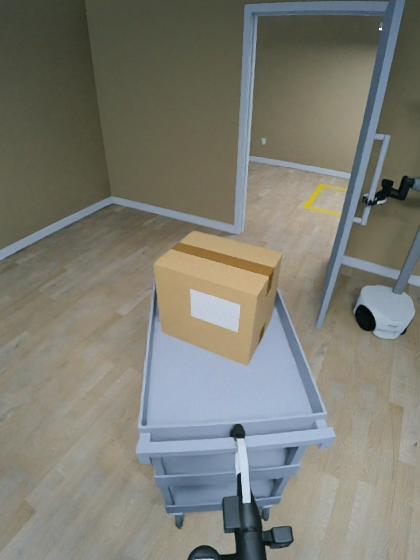

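Request:
move(
  blocking=false,
  r2={"base":{"strafe_m":0.21},"pace":"slow"},
)

Request:
wait(
  seconds=5,
)

Request:
move(
  blocking=false,
  r2={"base":{"rotate_rad":-0.175},"pace":"slow"},
)

Request:
wait(
  seconds=3,
)

Request:
move(
  blocking=false,
  r2={"base":{"strafe_m":0.21},"pace":"slow"},
)

Request:
wait(
  seconds=5,
)

Request:
move(
  blocking=false,
  r2={"base":{"rotate_rad":-0.175},"pace":"slow"},
)

Request:
wait(
  seconds=3,
)

Request:
move(
  blocking=false,
  r2={"base":{"strafe_m":0.2},"pace":"slow"},
)

Request:
wait(
  seconds=5,
)

Request:
move(
  blocking=false,
  r2={"base":{"rotate_rad":-0.175},"pace":"slow"},
)

Request:
wait(
  seconds=3,
  cameras=["r2_head_camera"],
)

Scene clock: 762.97 s.
move: r2 moving
r1.base_odometry: x=-3.071 y=+2.057 heading=-0.215
r1.turned_by_wheels: +0.000
r1.turned_by_imu: -0.001
r1.base_tilt: forward=-1.6 right=+1.3
r1.lidar_m: 0.37 0.39 1.22 2.46 1.53 1.33 1.25 0.78 0.67 0.68 0.50 0.38
r1.base_status: not commanded
r1.joint_positions: lift_m=+0.800 arm_m=+0.000 wrist_yaw_rad=+1.026 wrist_pitch_rad=+0.002 wrist_roll_rad=+0.000 gripper_m=-0.029
r1.joint_status: not commanded
r1.measured_speeds: all 0
r1.motor_effort: lift_m=+22(22) arm_m=-6(6) wheel_0=-22(22) wheel_1=-2(3) wheel_2=-8(8)
r1.servo_current: wrist_yaw_rad=117(137) wrist_pitch_rad=33(52) wrist_roll_rad=39(65) gripper_m=52(59)
r1.contact_limits: translate_m 0.6
r1.hand_pose: x=+0.3954 y=+0.2012 z=+0.9773 quat_wxyz=(+0.871, +0.000, +0.001, +0.491)
r1.wrist_depth_mm: - - - - 139 176 - / - - - - 201 173 - / - - - - 138 181 145 / - - - 1182 205 175 151 / - - - 144 208 176 151 / - - 1921 185 169 170 152 / - - 157 140 141 158 -
r2.base_odometry: x=-1.294 y=-1.073 heading=-1.536
r2.turned_by_wheels: +0.000
r2.turned_by_imu: +0.001
r2.base_tilt: forward=-0.7 right=+0.1
r2.lidar_m: 0.39 0.42 3.09 3.20 3.07 2.99 2.33 1.71 1.66 1.76 2.03 0.43
r2.base_status: strafe_m moving
r2.joint_positions: lift_m=+0.665 arm_m=+0.000 wrist_yaw_rad=-0.003 wrist_pitch_rad=-0.002 wrist_roll_rad=+1.569 gripper_m=-0.034
r2.joint_status: not commanded
r2.measured_speeds: translate_m=+0.001 strafe_m=+0.057 rotate_rad=-0.004 lift_m=+0.000 arm_m=+0.000 wrist_yaw_rad=+0.000 wrist_pitch_rad=+0.000 wrist_roll_rad=+0.000
r2.motor_effort: lift_m=+17(17) arm_m=-3(4) wheel_0=-13(13) wheel_1=+7(9) wheel_2=-1(6)
r2.servo_current: wrist_yaw_rad=52(59) wrist_pitch_rad=46(46) wrist_roll_rad=59(59) gripper_m=91(98)
r2.hand_pose: x=+0.4591 y=-0.0882 z=+0.8440 quat_wxyz=(+0.708, +0.706, -0.002, +0.000)
r2.wrist_depth_mm: - - - 170 229 1808 1182 / - - - 229 229 1808 - / - - 574 229 229 831 - / - 488 462 229 228 809 - / - - 492 202 229 820 - / - - 183 169 179 831 - / - - - - 227 - -
pictures: none

Scene clock: 765.70 s.
earlier move: r2 done
r1.base_odometry: x=-3.071 y=+2.057 heading=-0.215
r1.turned_by_wheels: +0.000
r1.turned_by_imu: +0.000
r1.base_tilt: forward=-1.6 right=+1.3
r1.lidar_m: 0.39 0.36 1.28 2.49 1.50 1.34 1.28 0.77 0.67 0.68 0.48 0.41
r1.base_status: not commanded
r1.joint_positions: lift_m=+0.800 arm_m=+0.000 wrist_yaw_rad=+1.026 wrist_pitch_rad=+0.002 wrist_roll_rad=+0.000 gripper_m=-0.029
r1.joint_status: not commanded
r1.measured_speeds: all 0
r1.on_its_own: wrist_yaw_rad is at rest, and its servo_current (124 mA) is outside its rest range (0 to 104 mA)
r1.motor_effort: lift_m=+22(22) arm_m=-6(6) wheel_0=-22(22) wheel_1=-2(3) wheel_2=-8(8)
r1.servo_current: wrist_yaw_rad=124(150) wrist_pitch_rad=46(52) wrist_roll_rad=46(72) gripper_m=52(59)
r1.contact_limits: translate_m 0.6
r1.hand_pose: x=+0.3954 y=+0.2012 z=+0.9773 quat_wxyz=(+0.871, +0.000, +0.001, +0.491)
r1.wrist_depth_mm: - - - - 139 176 - / - - - - 201 172 - / - - - - 138 180 145 / - - - 1255 205 175 151 / - - - 144 208 176 151 / - - - 185 169 169 153 / - - 158 140 141 158 -
r2.base_odometry: x=-1.098 y=-1.066 heading=-1.536
r2.turned_by_wheels: +0.000
r2.turned_by_imu: +0.000
r2.base_tilt: forward=-0.7 right=+0.0
r2.lidar_m: 0.38 0.49 2.92 3.04 2.97 2.88 2.53 1.89 1.83 1.93 2.06 0.40
r2.base_status: done
r2.joint_positions: lift_m=+0.665 arm_m=+0.000 wrist_yaw_rad=-0.004 wrist_pitch_rad=-0.002 wrist_roll_rad=+1.569 gripper_m=-0.034
r2.joint_status: not commanded
r2.measured_speeds: all 0
r2.motor_effort: lift_m=+17(17) arm_m=-3(4) wheel_0=-6(15) wheel_1=+2(9) wheel_2=+0(6)
r2.servo_current: wrist_yaw_rad=46(59) wrist_pitch_rad=39(46) wrist_roll_rad=46(59) gripper_m=98(98)
r2.hand_pose: x=+0.4590 y=-0.0885 z=+0.8440 quat_wxyz=(+0.708, +0.706, -0.002, +0.000)
r2.wrist_depth_mm: - - 539 182 184 - - / - - 445 139 192 750 - / - 469 427 198 201 788 - / - - 500 210 212 - - / - - 634 219 224 - - / - - 184 170 180 1808 - / - - - - - - 469
wait: 2.73 of 5 s (r2 has come to rest)
pictures: none

Scene clock: 766.20 s.
move: r2 moving
r1.base_odometry: x=-3.071 y=+2.057 heading=-0.215
r1.turned_by_wheels: +0.000
r1.turned_by_imu: +0.000
r1.base_tilt: forward=-1.6 right=+1.3
r1.lidar_m: 0.39 0.36 1.26 2.45 1.55 1.33 1.26 0.78 0.67 0.69 0.46 0.38
r1.base_status: not commanded
r1.joint_positions: lift_m=+0.800 arm_m=+0.000 wrist_yaw_rad=+1.026 wrist_pitch_rad=+0.002 wrist_roll_rad=+0.000 gripper_m=-0.029
r1.joint_status: not commanded
r1.measured_speeds: all 0
r1.motor_effort: lift_m=+22(22) arm_m=-6(6) wheel_0=-21(22) wheel_1=-2(3) wheel_2=-8(8)
r1.servo_current: wrist_yaw_rad=143(143) wrist_pitch_rad=39(52) wrist_roll_rad=52(52) gripper_m=46(52)
r1.contact_limits: translate_m 0.6
r1.hand_pose: x=+0.3954 y=+0.2012 z=+0.9773 quat_wxyz=(+0.871, +0.000, +0.001, +0.491)
r1.wrist_depth_mm: - - - - 139 176 - / - - - - 202 172 - / - - - - 138 180 146 / - - - 1229 146 175 150 / - - - 145 208 176 151 / - - - 185 170 169 152 / - - 158 141 141 158 -
r2.base_odometry: x=-1.098 y=-1.066 heading=-1.653
r2.turned_by_wheels: -0.117
r2.turned_by_imu: -0.114
r2.base_tilt: forward=-0.7 right=+0.0
r2.lidar_m: 0.42 0.45 2.89 2.95 3.07 2.88 2.88 1.96 1.82 1.88 2.44 0.39
r2.base_status: rotate_rad moving
r2.joint_positions: lift_m=+0.665 arm_m=+0.000 wrist_yaw_rad=+0.007 wrist_pitch_rad=-0.002 wrist_roll_rad=+1.569 gripper_m=-0.034
r2.joint_status: not commanded
r2.measured_speeds: translate_m=+0.001 strafe_m=-0.001 rotate_rad=-0.364 lift_m=+0.000 arm_m=+0.000 wrist_yaw_rad=+0.000 wrist_pitch_rad=+0.000 wrist_roll_rad=+0.000
r2.motor_effort: lift_m=+17(17) arm_m=-3(4) wheel_0=+9(12) wheel_1=+6(7) wheel_2=+12(13)
r2.servo_current: wrist_yaw_rad=59(59) wrist_pitch_rad=39(46) wrist_roll_rad=46(52) gripper_m=98(104)
r2.hand_pose: x=+0.4598 y=-0.0855 z=+0.8440 quat_wxyz=(+0.708, +0.706, +0.001, +0.003)
r2.wrist_depth_mm: - - - 197 199 1756 - / - - 559 204 206 778 - / - 488 449 155 211 788 - / - - 488 216 218 809 - / - - 564 221 224 - - / - - 184 170 179 1921 - / - - - - - - 496
pictures: none

Scene clock: 766.83 s.
earlier move: r2 done
r1.base_odometry: x=-3.071 y=+2.057 heading=-0.215
r1.turned_by_wheels: +0.000
r1.turned_by_imu: +0.000
r1.base_tilt: forward=-1.6 right=+1.3
r1.lidar_m: 0.38 0.36 1.24 2.46 1.52 1.35 1.27 0.78 0.68 0.67 0.49 0.38
r1.base_status: not commanded
r1.joint_positions: lift_m=+0.800 arm_m=+0.000 wrist_yaw_rad=+1.026 wrist_pitch_rad=+0.002 wrist_roll_rad=+0.000 gripper_m=-0.029
r1.joint_status: not commanded
r1.measured_speeds: all 0
r1.on_its_own: wrist_yaw_rad is at rest, and its servo_current (137 mA) is outside its rest range (0 to 104 mA)
r1.motor_effort: lift_m=+22(22) arm_m=-6(6) wheel_0=-22(22) wheel_1=-3(3) wheel_2=-8(8)
r1.servo_current: wrist_yaw_rad=137(143) wrist_pitch_rad=46(52) wrist_roll_rad=59(59) gripper_m=46(59)
r1.contact_limits: translate_m 0.6
r1.hand_pose: x=+0.3954 y=+0.2012 z=+0.9773 quat_wxyz=(+0.871, +0.000, +0.001, +0.491)
r1.wrist_depth_mm: - - - - 139 176 - / - - - - 201 173 - / - - - - 138 181 145 / - - - 1229 205 174 151 / - - - 144 207 176 151 / - - - 185 169 169 152 / - - 158 141 140 158 -
r2.base_odometry: x=-1.098 y=-1.066 heading=-1.709
r2.turned_by_wheels: -0.056
r2.turned_by_imu: -0.054
r2.base_tilt: forward=-0.7 right=+0.1
r2.lidar_m: 0.41 0.42 2.93 2.94 3.16 2.87 2.92 2.00 1.82 1.85 2.31 0.43
r2.base_status: done
r2.joint_positions: lift_m=+0.665 arm_m=+0.000 wrist_yaw_rad=+0.003 wrist_pitch_rad=-0.002 wrist_roll_rad=+1.569 gripper_m=-0.034
r2.joint_status: not commanded
r2.measured_speeds: all 0
r2.motor_effort: lift_m=+17(17) arm_m=-3(4) wheel_0=+9(12) wheel_1=+5(7) wheel_2=+8(13)
r2.servo_current: wrist_yaw_rad=59(59) wrist_pitch_rad=46(46) wrist_roll_rad=59(65) gripper_m=98(104)
r2.hand_pose: x=+0.4596 y=-0.0865 z=+0.8440 quat_wxyz=(+0.708, +0.706, +0.000, +0.002)
r2.wrist_depth_mm: - - 1537 159 216 1708 1182 / - - - 161 218 1708 - / - - 508 220 221 809 - / - 488 466 223 224 820 - / - - 521 225 226 820 - / - - 183 169 179 - - / - - - - - - 521
wait: 0.63 of 3 s (r2 has come to rest)
pictures: none

Scene clock: 767.33 s.
move: r2 moving
r1.base_odometry: x=-3.071 y=+2.057 heading=-0.215
r1.turned_by_wheels: +0.000
r1.turned_by_imu: +0.000
r1.base_tilt: forward=-1.6 right=+1.3
r1.lidar_m: 0.38 0.37 1.23 2.43 1.52 1.34 1.26 0.77 0.68 0.70 0.48 0.39
r1.base_status: not commanded
r1.joint_positions: lift_m=+0.800 arm_m=+0.000 wrist_yaw_rad=+1.026 wrist_pitch_rad=+0.002 wrist_roll_rad=+0.000 gripper_m=-0.029
r1.joint_status: not commanded
r1.measured_speeds: all 0
r1.motor_effort: lift_m=+22(22) arm_m=-6(6) wheel_0=-22(22) wheel_1=-3(3) wheel_2=-8(8)
r1.servo_current: wrist_yaw_rad=117(137) wrist_pitch_rad=33(46) wrist_roll_rad=33(59) gripper_m=52(52)
r1.contact_limits: translate_m 0.6
r1.hand_pose: x=+0.3954 y=+0.2012 z=+0.9773 quat_wxyz=(+0.871, +0.000, +0.001, +0.491)
r1.wrist_depth_mm: - - - - 139 176 - / - - - - 201 172 - / - - - - 138 181 145 / - - - 1255 146 174 150 / - - - 144 208 176 151 / - - - 186 169 170 152 / - - 157 140 141 158 -
r2.base_odometry: x=-1.084 y=-1.068 heading=-1.709
r2.turned_by_wheels: +0.000
r2.turned_by_imu: +0.000
r2.base_tilt: forward=-0.7 right=+0.0
r2.lidar_m: 0.39 0.41 2.89 2.94 3.13 2.86 2.92 2.01 1.84 1.86 2.35 0.42
r2.base_status: strafe_m moving
r2.joint_positions: lift_m=+0.665 arm_m=+0.000 wrist_yaw_rad=+0.002 wrist_pitch_rad=-0.002 wrist_roll_rad=+1.569 gripper_m=-0.034
r2.joint_status: not commanded
r2.measured_speeds: translate_m=+0.000 strafe_m=+0.056 rotate_rad=+0.001 lift_m=+0.000 arm_m=+0.000 wrist_yaw_rad=-0.025 wrist_pitch_rad=+0.000 wrist_roll_rad=+0.000
r2.motor_effort: lift_m=+17(17) arm_m=-4(4) wheel_0=-11(11) wheel_1=+6(10) wheel_2=+1(6)
r2.servo_current: wrist_yaw_rad=52(59) wrist_pitch_rad=52(52) wrist_roll_rad=46(59) gripper_m=98(98)
r2.hand_pose: x=+0.4594 y=-0.0869 z=+0.8440 quat_wxyz=(+0.708, +0.706, +0.000, +0.002)
r2.wrist_depth_mm: - - - 218 218 1618 1205 / - - - 220 220 1808 - / - - 521 223 222 809 - / - 488 466 224 225 820 - / - - 517 227 226 831 - / - - 183 170 178 - - / - - - - - - -
pictures: none

Scene clock: 770.10 s.
earlier move: r2 done
r1.base_odometry: x=-3.071 y=+2.057 heading=-0.215
r1.turned_by_wheels: +0.000
r1.turned_by_imu: +0.000
r1.base_tilt: forward=-1.6 right=+1.4
r1.lidar_m: 0.37 0.36 1.29 2.44 1.54 1.34 1.27 0.77 0.67 0.69 0.48 0.39
r1.base_status: not commanded
r1.joint_positions: lift_m=+0.800 arm_m=+0.000 wrist_yaw_rad=+1.026 wrist_pitch_rad=+0.002 wrist_roll_rad=+0.000 gripper_m=-0.029
r1.joint_status: not commanded
r1.measured_speeds: all 0
r1.on_its_own: wrist_yaw_rad is at rest, and its servo_current (137 mA) is outside its rest range (0 to 104 mA)
r1.motor_effort: lift_m=+22(22) arm_m=-6(6) wheel_0=-22(22) wheel_1=-2(3) wheel_2=-8(8)
r1.servo_current: wrist_yaw_rad=137(150) wrist_pitch_rad=46(52) wrist_roll_rad=52(65) gripper_m=52(59)
r1.contact_limits: translate_m 0.6
r1.hand_pose: x=+0.3954 y=+0.2012 z=+0.9773 quat_wxyz=(+0.871, +0.000, +0.001, +0.491)
r1.wrist_depth_mm: - - - - 139 176 - / - - - - 201 172 - / - - - - 138 181 145 / - - - 1366 147 174 151 / - - - 144 208 176 151 / - - - 185 169 170 152 / - - 158 141 141 158 -
r2.base_odometry: x=-0.891 y=-1.095 heading=-1.709
r2.turned_by_wheels: +0.000
r2.turned_by_imu: +0.000
r2.base_tilt: forward=-0.7 right=+0.1
r2.lidar_m: 0.42 0.49 2.72 2.75 3.06 2.79 2.83 2.23 2.01 2.06 2.55 0.39
r2.base_status: done
r2.joint_positions: lift_m=+0.665 arm_m=+0.000 wrist_yaw_rad=-0.005 wrist_pitch_rad=-0.002 wrist_roll_rad=+1.569 gripper_m=-0.034
r2.joint_status: not commanded
r2.measured_speeds: all 0
r2.motor_effort: lift_m=+17(17) arm_m=-3(4) wheel_0=-6(11) wheel_1=+3(10) wheel_2=+0(6)
r2.servo_current: wrist_yaw_rad=52(59) wrist_pitch_rad=39(52) wrist_roll_rad=52(59) gripper_m=91(104)
r2.hand_pose: x=+0.4589 y=-0.0888 z=+0.8440 quat_wxyz=(+0.708, +0.706, -0.002, -0.001)
r2.wrist_depth_mm: - - 129 180 180 707 - / - 466 427 186 189 723 - / - 459 430 197 198 788 - / - - 504 205 210 - - / - - 640 203 222 - - / - - 183 173 179 1708 500 / - - - - - - 462
wait: 2.77 of 5 s (r2 has come to rest)
pictures: none

Scene clock: 770.60 s.
move: r2 moving
r1.base_odometry: x=-3.071 y=+2.057 heading=-0.215
r1.turned_by_wheels: +0.000
r1.turned_by_imu: +0.000
r1.base_tilt: forward=-1.6 right=+1.4
r1.lidar_m: 0.38 0.35 1.31 2.45 1.51 1.34 1.21 0.77 0.68 0.68 0.47 0.38
r1.base_status: not commanded
r1.joint_positions: lift_m=+0.800 arm_m=+0.000 wrist_yaw_rad=+1.026 wrist_pitch_rad=+0.002 wrist_roll_rad=+0.000 gripper_m=-0.029
r1.joint_status: not commanded
r1.measured_speeds: all 0
r1.motor_effort: lift_m=+22(22) arm_m=-6(6) wheel_0=-22(22) wheel_1=-2(3) wheel_2=-8(8)
r1.servo_current: wrist_yaw_rad=111(137) wrist_pitch_rad=39(46) wrist_roll_rad=46(72) gripper_m=59(59)
r1.contact_limits: translate_m 0.6
r1.hand_pose: x=+0.3954 y=+0.2012 z=+0.9773 quat_wxyz=(+0.871, +0.000, +0.001, +0.491)
r1.wrist_depth_mm: - - - - 139 177 - / - - - - 201 172 - / - - - - 138 180 145 / - - - 1308 146 174 151 / - - - 145 207 175 151 / - - - 185 169 170 152 / - - 157 141 141 158 -
r2.base_odometry: x=-0.891 y=-1.095 heading=-1.827
r2.turned_by_wheels: -0.118
r2.turned_by_imu: -0.114
r2.base_tilt: forward=-0.6 right=+0.1
r2.lidar_m: 0.43 0.44 2.73 2.74 3.20 2.82 2.81 2.34 2.02 2.02 2.39 0.41
r2.base_status: rotate_rad moving
r2.joint_positions: lift_m=+0.665 arm_m=+0.000 wrist_yaw_rad=+0.006 wrist_pitch_rad=-0.002 wrist_roll_rad=+1.569 gripper_m=-0.034
r2.joint_status: not commanded
r2.measured_speeds: translate_m=+0.000 strafe_m=+0.000 rotate_rad=-0.355 lift_m=+0.000 arm_m=+0.000 wrist_yaw_rad=+0.000 wrist_pitch_rad=+0.000 wrist_roll_rad=+0.000
r2.motor_effort: lift_m=+17(17) arm_m=-3(4) wheel_0=+5(14) wheel_1=+5(9) wheel_2=+11(12)
r2.servo_current: wrist_yaw_rad=46(52) wrist_pitch_rad=39(46) wrist_roll_rad=52(52) gripper_m=91(104)
r2.hand_pose: x=+0.4598 y=-0.0858 z=+0.8440 quat_wxyz=(+0.708, +0.706, +0.001, +0.003)
r2.wrist_depth_mm: - - 1618 144 197 - - / - - 535 201 203 759 - / - 473 449 153 209 788 - / - - 488 213 216 820 - / - - 574 222 224 - - / - - 183 170 179 1983 - / - - - - - - 484
pictures: none

Scene clock: 771.23 s.
earlier move: r2 done
r1.base_odometry: x=-3.071 y=+2.057 heading=-0.215
r1.turned_by_wheels: +0.000
r1.turned_by_imu: +0.000
r1.base_tilt: forward=-1.6 right=+1.3
r1.lidar_m: 0.36 0.37 1.30 2.45 1.52 1.35 1.23 0.76 0.66 0.70 0.48 0.35
r1.base_status: not commanded
r1.joint_positions: lift_m=+0.800 arm_m=+0.000 wrist_yaw_rad=+1.026 wrist_pitch_rad=+0.002 wrist_roll_rad=+0.000 gripper_m=-0.029
r1.joint_status: not commanded
r1.measured_speeds: all 0
r1.on_its_own: wrist_yaw_rad is at rest, and its servo_current (117 mA) is outside its rest range (0 to 104 mA)
r1.motor_effort: lift_m=+22(22) arm_m=-6(6) wheel_0=-21(22) wheel_1=-3(3) wheel_2=-8(8)
r1.servo_current: wrist_yaw_rad=117(137) wrist_pitch_rad=39(46) wrist_roll_rad=59(72) gripper_m=46(59)
r1.contact_limits: translate_m 0.6
r1.hand_pose: x=+0.3954 y=+0.2012 z=+0.9773 quat_wxyz=(+0.871, +0.000, +0.001, +0.491)
r1.wrist_depth_mm: - - - - 139 176 - / - - - - 201 172 - / - - - - 138 181 145 / - - - 1366 205 174 150 / - - - 144 208 175 151 / - - - 185 169 170 152 / - - 157 140 141 158 -
r2.base_odometry: x=-0.891 y=-1.095 heading=-1.882
r2.turned_by_wheels: -0.056
r2.turned_by_imu: -0.054
r2.base_tilt: forward=-0.7 right=+0.1
r2.lidar_m: 0.39 0.40 2.73 2.72 3.09 2.81 2.81 2.43 2.03 2.03 2.30 0.43
r2.base_status: done
r2.joint_positions: lift_m=+0.665 arm_m=+0.000 wrist_yaw_rad=+0.005 wrist_pitch_rad=-0.002 wrist_roll_rad=+1.569 gripper_m=-0.034
r2.joint_status: not commanded
r2.measured_speeds: all 0
r2.motor_effort: lift_m=+17(17) arm_m=-3(4) wheel_0=+7(14) wheel_1=+6(9) wheel_2=+8(12)
r2.servo_current: wrist_yaw_rad=46(59) wrist_pitch_rad=39(46) wrist_roll_rad=65(65) gripper_m=98(104)
r2.hand_pose: x=+0.4597 y=-0.0860 z=+0.8440 quat_wxyz=(+0.708, +0.706, +0.001, +0.003)
r2.wrist_depth_mm: - - - 209 210 1618 1205 / - - 574 214 213 - - / - - 466 217 217 809 - / - - 469 220 222 809 - / - - 530 224 226 831 - / - - 183 170 179 - - / - - - - - - 504
wait: 0.63 of 3 s (r2 has come to rest)
pictures: none

Scene clock: 771.73 s.
move: r2 moving
r1.base_odometry: x=-3.071 y=+2.057 heading=-0.215
r1.turned_by_wheels: +0.000
r1.turned_by_imu: +0.000
r1.base_tilt: forward=-1.6 right=+1.3
r1.lidar_m: 0.39 0.37 1.27 2.46 1.55 1.33 1.24 0.77 0.68 0.68 0.48 0.39
r1.base_status: not commanded
r1.joint_positions: lift_m=+0.800 arm_m=+0.000 wrist_yaw_rad=+1.026 wrist_pitch_rad=+0.002 wrist_roll_rad=+0.000 gripper_m=-0.029
r1.joint_status: not commanded
r1.measured_speeds: all 0
r1.motor_effort: lift_m=+22(22) arm_m=-6(6) wheel_0=-22(22) wheel_1=-2(3) wheel_2=-8(8)
r1.servo_current: wrist_yaw_rad=124(143) wrist_pitch_rad=39(46) wrist_roll_rad=52(59) gripper_m=46(52)
r1.contact_limits: translate_m 0.6
r1.hand_pose: x=+0.3954 y=+0.2012 z=+0.9773 quat_wxyz=(+0.871, +0.000, +0.001, +0.491)
r1.wrist_depth_mm: - - - - 139 176 - / - - - - 201 172 - / - - - - 138 180 145 / - - - 1308 206 174 151 / - - - 145 208 176 152 / - - - 185 169 169 152 / - - 157 141 141 158 -
r2.base_odometry: x=-0.877 y=-1.099 heading=-1.883
r2.turned_by_wheels: +0.000
r2.turned_by_imu: +0.000
r2.base_tilt: forward=-0.7 right=+0.1
r2.lidar_m: 0.41 0.43 2.73 2.71 3.10 2.81 2.83 2.42 2.06 2.04 2.33 0.41
r2.base_status: strafe_m moving
r2.joint_positions: lift_m=+0.665 arm_m=+0.000 wrist_yaw_rad=+0.002 wrist_pitch_rad=-0.002 wrist_roll_rad=+1.569 gripper_m=-0.034
r2.joint_status: not commanded
r2.measured_speeds: translate_m=+0.000 strafe_m=+0.055 rotate_rad=-0.002 lift_m=+0.000 arm_m=+0.000 wrist_yaw_rad=-0.021 wrist_pitch_rad=+0.000 wrist_roll_rad=+0.000
r2.motor_effort: lift_m=+17(17) arm_m=-4(4) wheel_0=-8(10) wheel_1=+7(9) wheel_2=+0(7)
r2.servo_current: wrist_yaw_rad=46(52) wrist_pitch_rad=46(46) wrist_roll_rad=46(59) gripper_m=91(98)
r2.hand_pose: x=+0.4595 y=-0.0868 z=+0.8440 quat_wxyz=(+0.708, +0.706, +0.000, +0.002)
r2.wrist_depth_mm: - - - 212 214 1756 1205 / - - 597 215 216 809 - / - - 492 220 219 809 - / - - 466 222 224 820 - / - - 525 226 226 820 - / - - 183 170 179 - - / - - - - - - 512
pictures: none

Scene clock: 774.37 s.
earlier move: r2 done
r1.base_odometry: x=-3.071 y=+2.057 heading=-0.215
r1.turned_by_wheels: +0.000
r1.turned_by_imu: +0.000
r1.base_tilt: forward=-1.5 right=+1.3
r1.lidar_m: 0.37 0.36 1.41 2.47 1.50 1.35 1.25 0.78 0.67 0.68 0.48 0.38
r1.base_status: not commanded
r1.joint_positions: lift_m=+0.800 arm_m=+0.000 wrist_yaw_rad=+1.026 wrist_pitch_rad=+0.002 wrist_roll_rad=+0.000 gripper_m=-0.029
r1.joint_status: not commanded
r1.measured_speeds: all 0
r1.on_its_own: wrist_yaw_rad is at rest, and its servo_current (111 mA) is outside its rest range (0 to 104 mA)
r1.motor_effort: lift_m=+22(23) arm_m=-6(6) wheel_0=-22(22) wheel_1=-2(3) wheel_2=-8(8)
r1.servo_current: wrist_yaw_rad=111(150) wrist_pitch_rad=39(52) wrist_roll_rad=46(72) gripper_m=52(59)
r1.contact_limits: translate_m 0.6
r1.hand_pose: x=+0.3954 y=+0.2012 z=+0.9773 quat_wxyz=(+0.871, +0.000, +0.001, +0.491)
r1.wrist_depth_mm: - - - - 139 176 - / - - - - 200 172 - / - - - - 138 180 145 / - - - 1397 146 174 150 / - - - 144 208 176 151 / - - - 185 169 170 152 / - - 157 141 141 158 -
r2.base_odometry: x=-0.700 y=-1.156 heading=-1.883
r2.turned_by_wheels: +0.000
r2.turned_by_imu: +0.000
r2.base_tilt: forward=-0.7 right=+0.0
r2.lidar_m: 0.42 0.51 2.54 2.51 2.83 2.75 2.76 2.67 2.24 2.23 2.53 0.40
r2.base_status: done
r2.joint_positions: lift_m=+0.665 arm_m=+0.000 wrist_yaw_rad=-0.004 wrist_pitch_rad=-0.002 wrist_roll_rad=+1.569 gripper_m=-0.034
r2.joint_status: not commanded
r2.measured_speeds: all 0
r2.motor_effort: lift_m=+17(17) arm_m=-4(4) wheel_0=-5(15) wheel_1=+4(9) wheel_2=-1(7)
r2.servo_current: wrist_yaw_rad=65(65) wrist_pitch_rad=39(46) wrist_roll_rad=52(59) gripper_m=91(98)
r2.hand_pose: x=+0.4589 y=-0.0886 z=+0.8440 quat_wxyz=(+0.708, +0.706, -0.002, -0.001)
r2.wrist_depth_mm: - - 500 175 177 715 - / - 445 415 182 185 - - / - 462 449 192 196 798 - / - - 517 204 208 - - / - - 640 198 221 - - / - - 183 173 179 1661 512 / - - - - - - 1205
wait: 2.63 of 5 s (r2 has come to rest)
pictures: none

Scene clock: 774.87 s.
move: r2 moving
r1.base_odometry: x=-3.071 y=+2.057 heading=-0.215
r1.turned_by_wheels: +0.000
r1.turned_by_imu: +0.000
r1.base_tilt: forward=-1.6 right=+1.3
r1.lidar_m: 0.36 0.38 1.38 2.44 1.51 1.34 1.24 0.78 0.68 0.69 0.49 0.40
r1.base_status: not commanded
r1.joint_positions: lift_m=+0.800 arm_m=+0.000 wrist_yaw_rad=+1.026 wrist_pitch_rad=+0.002 wrist_roll_rad=+0.000 gripper_m=-0.029
r1.joint_status: not commanded
r1.measured_speeds: all 0
r1.motor_effort: lift_m=+22(22) arm_m=-6(6) wheel_0=-21(22) wheel_1=-3(3) wheel_2=-8(8)
r1.servo_current: wrist_yaw_rad=124(150) wrist_pitch_rad=39(52) wrist_roll_rad=59(59) gripper_m=52(59)
r1.contact_limits: translate_m 0.6
r1.hand_pose: x=+0.3954 y=+0.2012 z=+0.9773 quat_wxyz=(+0.871, +0.000, +0.001, +0.491)
r1.wrist_depth_mm: - - - - 139 176 - / - - - - 202 172 - / - - - - 138 181 145 / - - - 1397 206 174 150 / - - - 144 207 176 151 / - - - 186 169 170 153 / - - 157 141 140 158 -
r2.base_odometry: x=-0.700 y=-1.157 heading=-2.000
r2.turned_by_wheels: -0.118
r2.turned_by_imu: -0.114
r2.base_tilt: forward=-0.7 right=+0.1
r2.lidar_m: 0.40 0.47 2.58 2.53 2.74 2.80 2.76 2.92 2.25 2.21 2.39 0.41
r2.base_status: rotate_rad moving
r2.joint_positions: lift_m=+0.665 arm_m=+0.000 wrist_yaw_rad=+0.005 wrist_pitch_rad=-0.002 wrist_roll_rad=+1.569 gripper_m=-0.034
r2.joint_status: not commanded
r2.measured_speeds: translate_m=+0.001 strafe_m=+0.001 rotate_rad=-0.354 lift_m=+0.000 arm_m=+0.000 wrist_yaw_rad=+0.000 wrist_pitch_rad=+0.000 wrist_roll_rad=+0.000
r2.motor_effort: lift_m=+17(17) arm_m=-3(4) wheel_0=+9(16) wheel_1=+4(9) wheel_2=+9(12)
r2.servo_current: wrist_yaw_rad=46(65) wrist_pitch_rad=39(46) wrist_roll_rad=46(59) gripper_m=91(98)
r2.hand_pose: x=+0.4598 y=-0.0859 z=+0.8440 quat_wxyz=(+0.708, +0.706, +0.001, +0.003)
r2.wrist_depth_mm: - - - 138 190 715 - / - - 496 195 197 750 - / - 455 433 204 206 778 - / - - 500 211 213 809 - / - - 597 219 222 - - / - - 183 169 179 1863 - / - - - - - - 469
pictures: none

Scene clock: 775.50 s.
earlier move: r2 done
r1.base_odometry: x=-3.071 y=+2.057 heading=-0.215
r1.turned_by_wheels: +0.000
r1.turned_by_imu: +0.000
r1.base_tilt: forward=-1.6 right=+1.3
r1.lidar_m: 0.39 0.37 1.38 2.44 1.50 1.32 1.25 0.77 0.69 0.68 0.49 0.39
r1.base_status: not commanded
r1.joint_positions: lift_m=+0.800 arm_m=+0.000 wrist_yaw_rad=+1.026 wrist_pitch_rad=+0.002 wrist_roll_rad=+0.000 gripper_m=-0.029
r1.joint_status: not commanded
r1.measured_speeds: all 0
r1.on_its_own: wrist_yaw_rad is at rest, and its servo_current (130 mA) is outside its rest range (0 to 104 mA)
r1.motor_effort: lift_m=+22(22) arm_m=-6(6) wheel_0=-22(22) wheel_1=-2(3) wheel_2=-8(8)
r1.servo_current: wrist_yaw_rad=130(150) wrist_pitch_rad=46(52) wrist_roll_rad=39(59) gripper_m=52(59)
r1.contact_limits: translate_m 0.6
r1.hand_pose: x=+0.3954 y=+0.2012 z=+0.9773 quat_wxyz=(+0.871, +0.000, +0.001, +0.491)
r1.wrist_depth_mm: - - - - 139 176 - / - - - - 201 173 - / - - - - 138 181 145 / - - - 1397 205 174 151 / - - - 144 208 175 151 / - - - 185 169 170 152 / - - 158 140 141 158 -
r2.base_odometry: x=-0.700 y=-1.156 heading=-2.056
r2.turned_by_wheels: -0.056
r2.turned_by_imu: -0.054
r2.base_tilt: forward=-0.7 right=+0.1
r2.lidar_m: 0.41 0.43 2.58 2.53 2.66 2.85 2.76 2.93 2.29 2.21 2.36 0.43
r2.base_status: done
r2.joint_positions: lift_m=+0.665 arm_m=+0.000 wrist_yaw_rad=+0.005 wrist_pitch_rad=-0.002 wrist_roll_rad=+1.569 gripper_m=-0.034
r2.joint_status: not commanded
r2.measured_speeds: all 0
r2.motor_effort: lift_m=+17(17) arm_m=-4(4) wheel_0=+7(16) wheel_1=+5(9) wheel_2=+9(12)
r2.servo_current: wrist_yaw_rad=59(65) wrist_pitch_rad=39(46) wrist_roll_rad=46(59) gripper_m=91(98)
r2.hand_pose: x=+0.4598 y=-0.0859 z=+0.8440 quat_wxyz=(+0.708, +0.706, +0.001, +0.003)
r2.wrist_depth_mm: - - - 205 206 1618 539 / - - 609 211 211 778 - / - - 455 159 215 798 - / - - 477 219 220 809 - / - - 539 225 225 831 - / - - 184 170 179 - - / - - - - - 1808 492
wait: 0.63 of 3 s (r2 has come to rest)
Images, in order (width x height): r2_head_camera 420x560.

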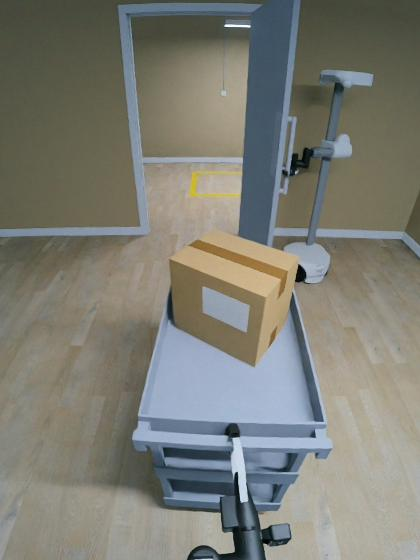

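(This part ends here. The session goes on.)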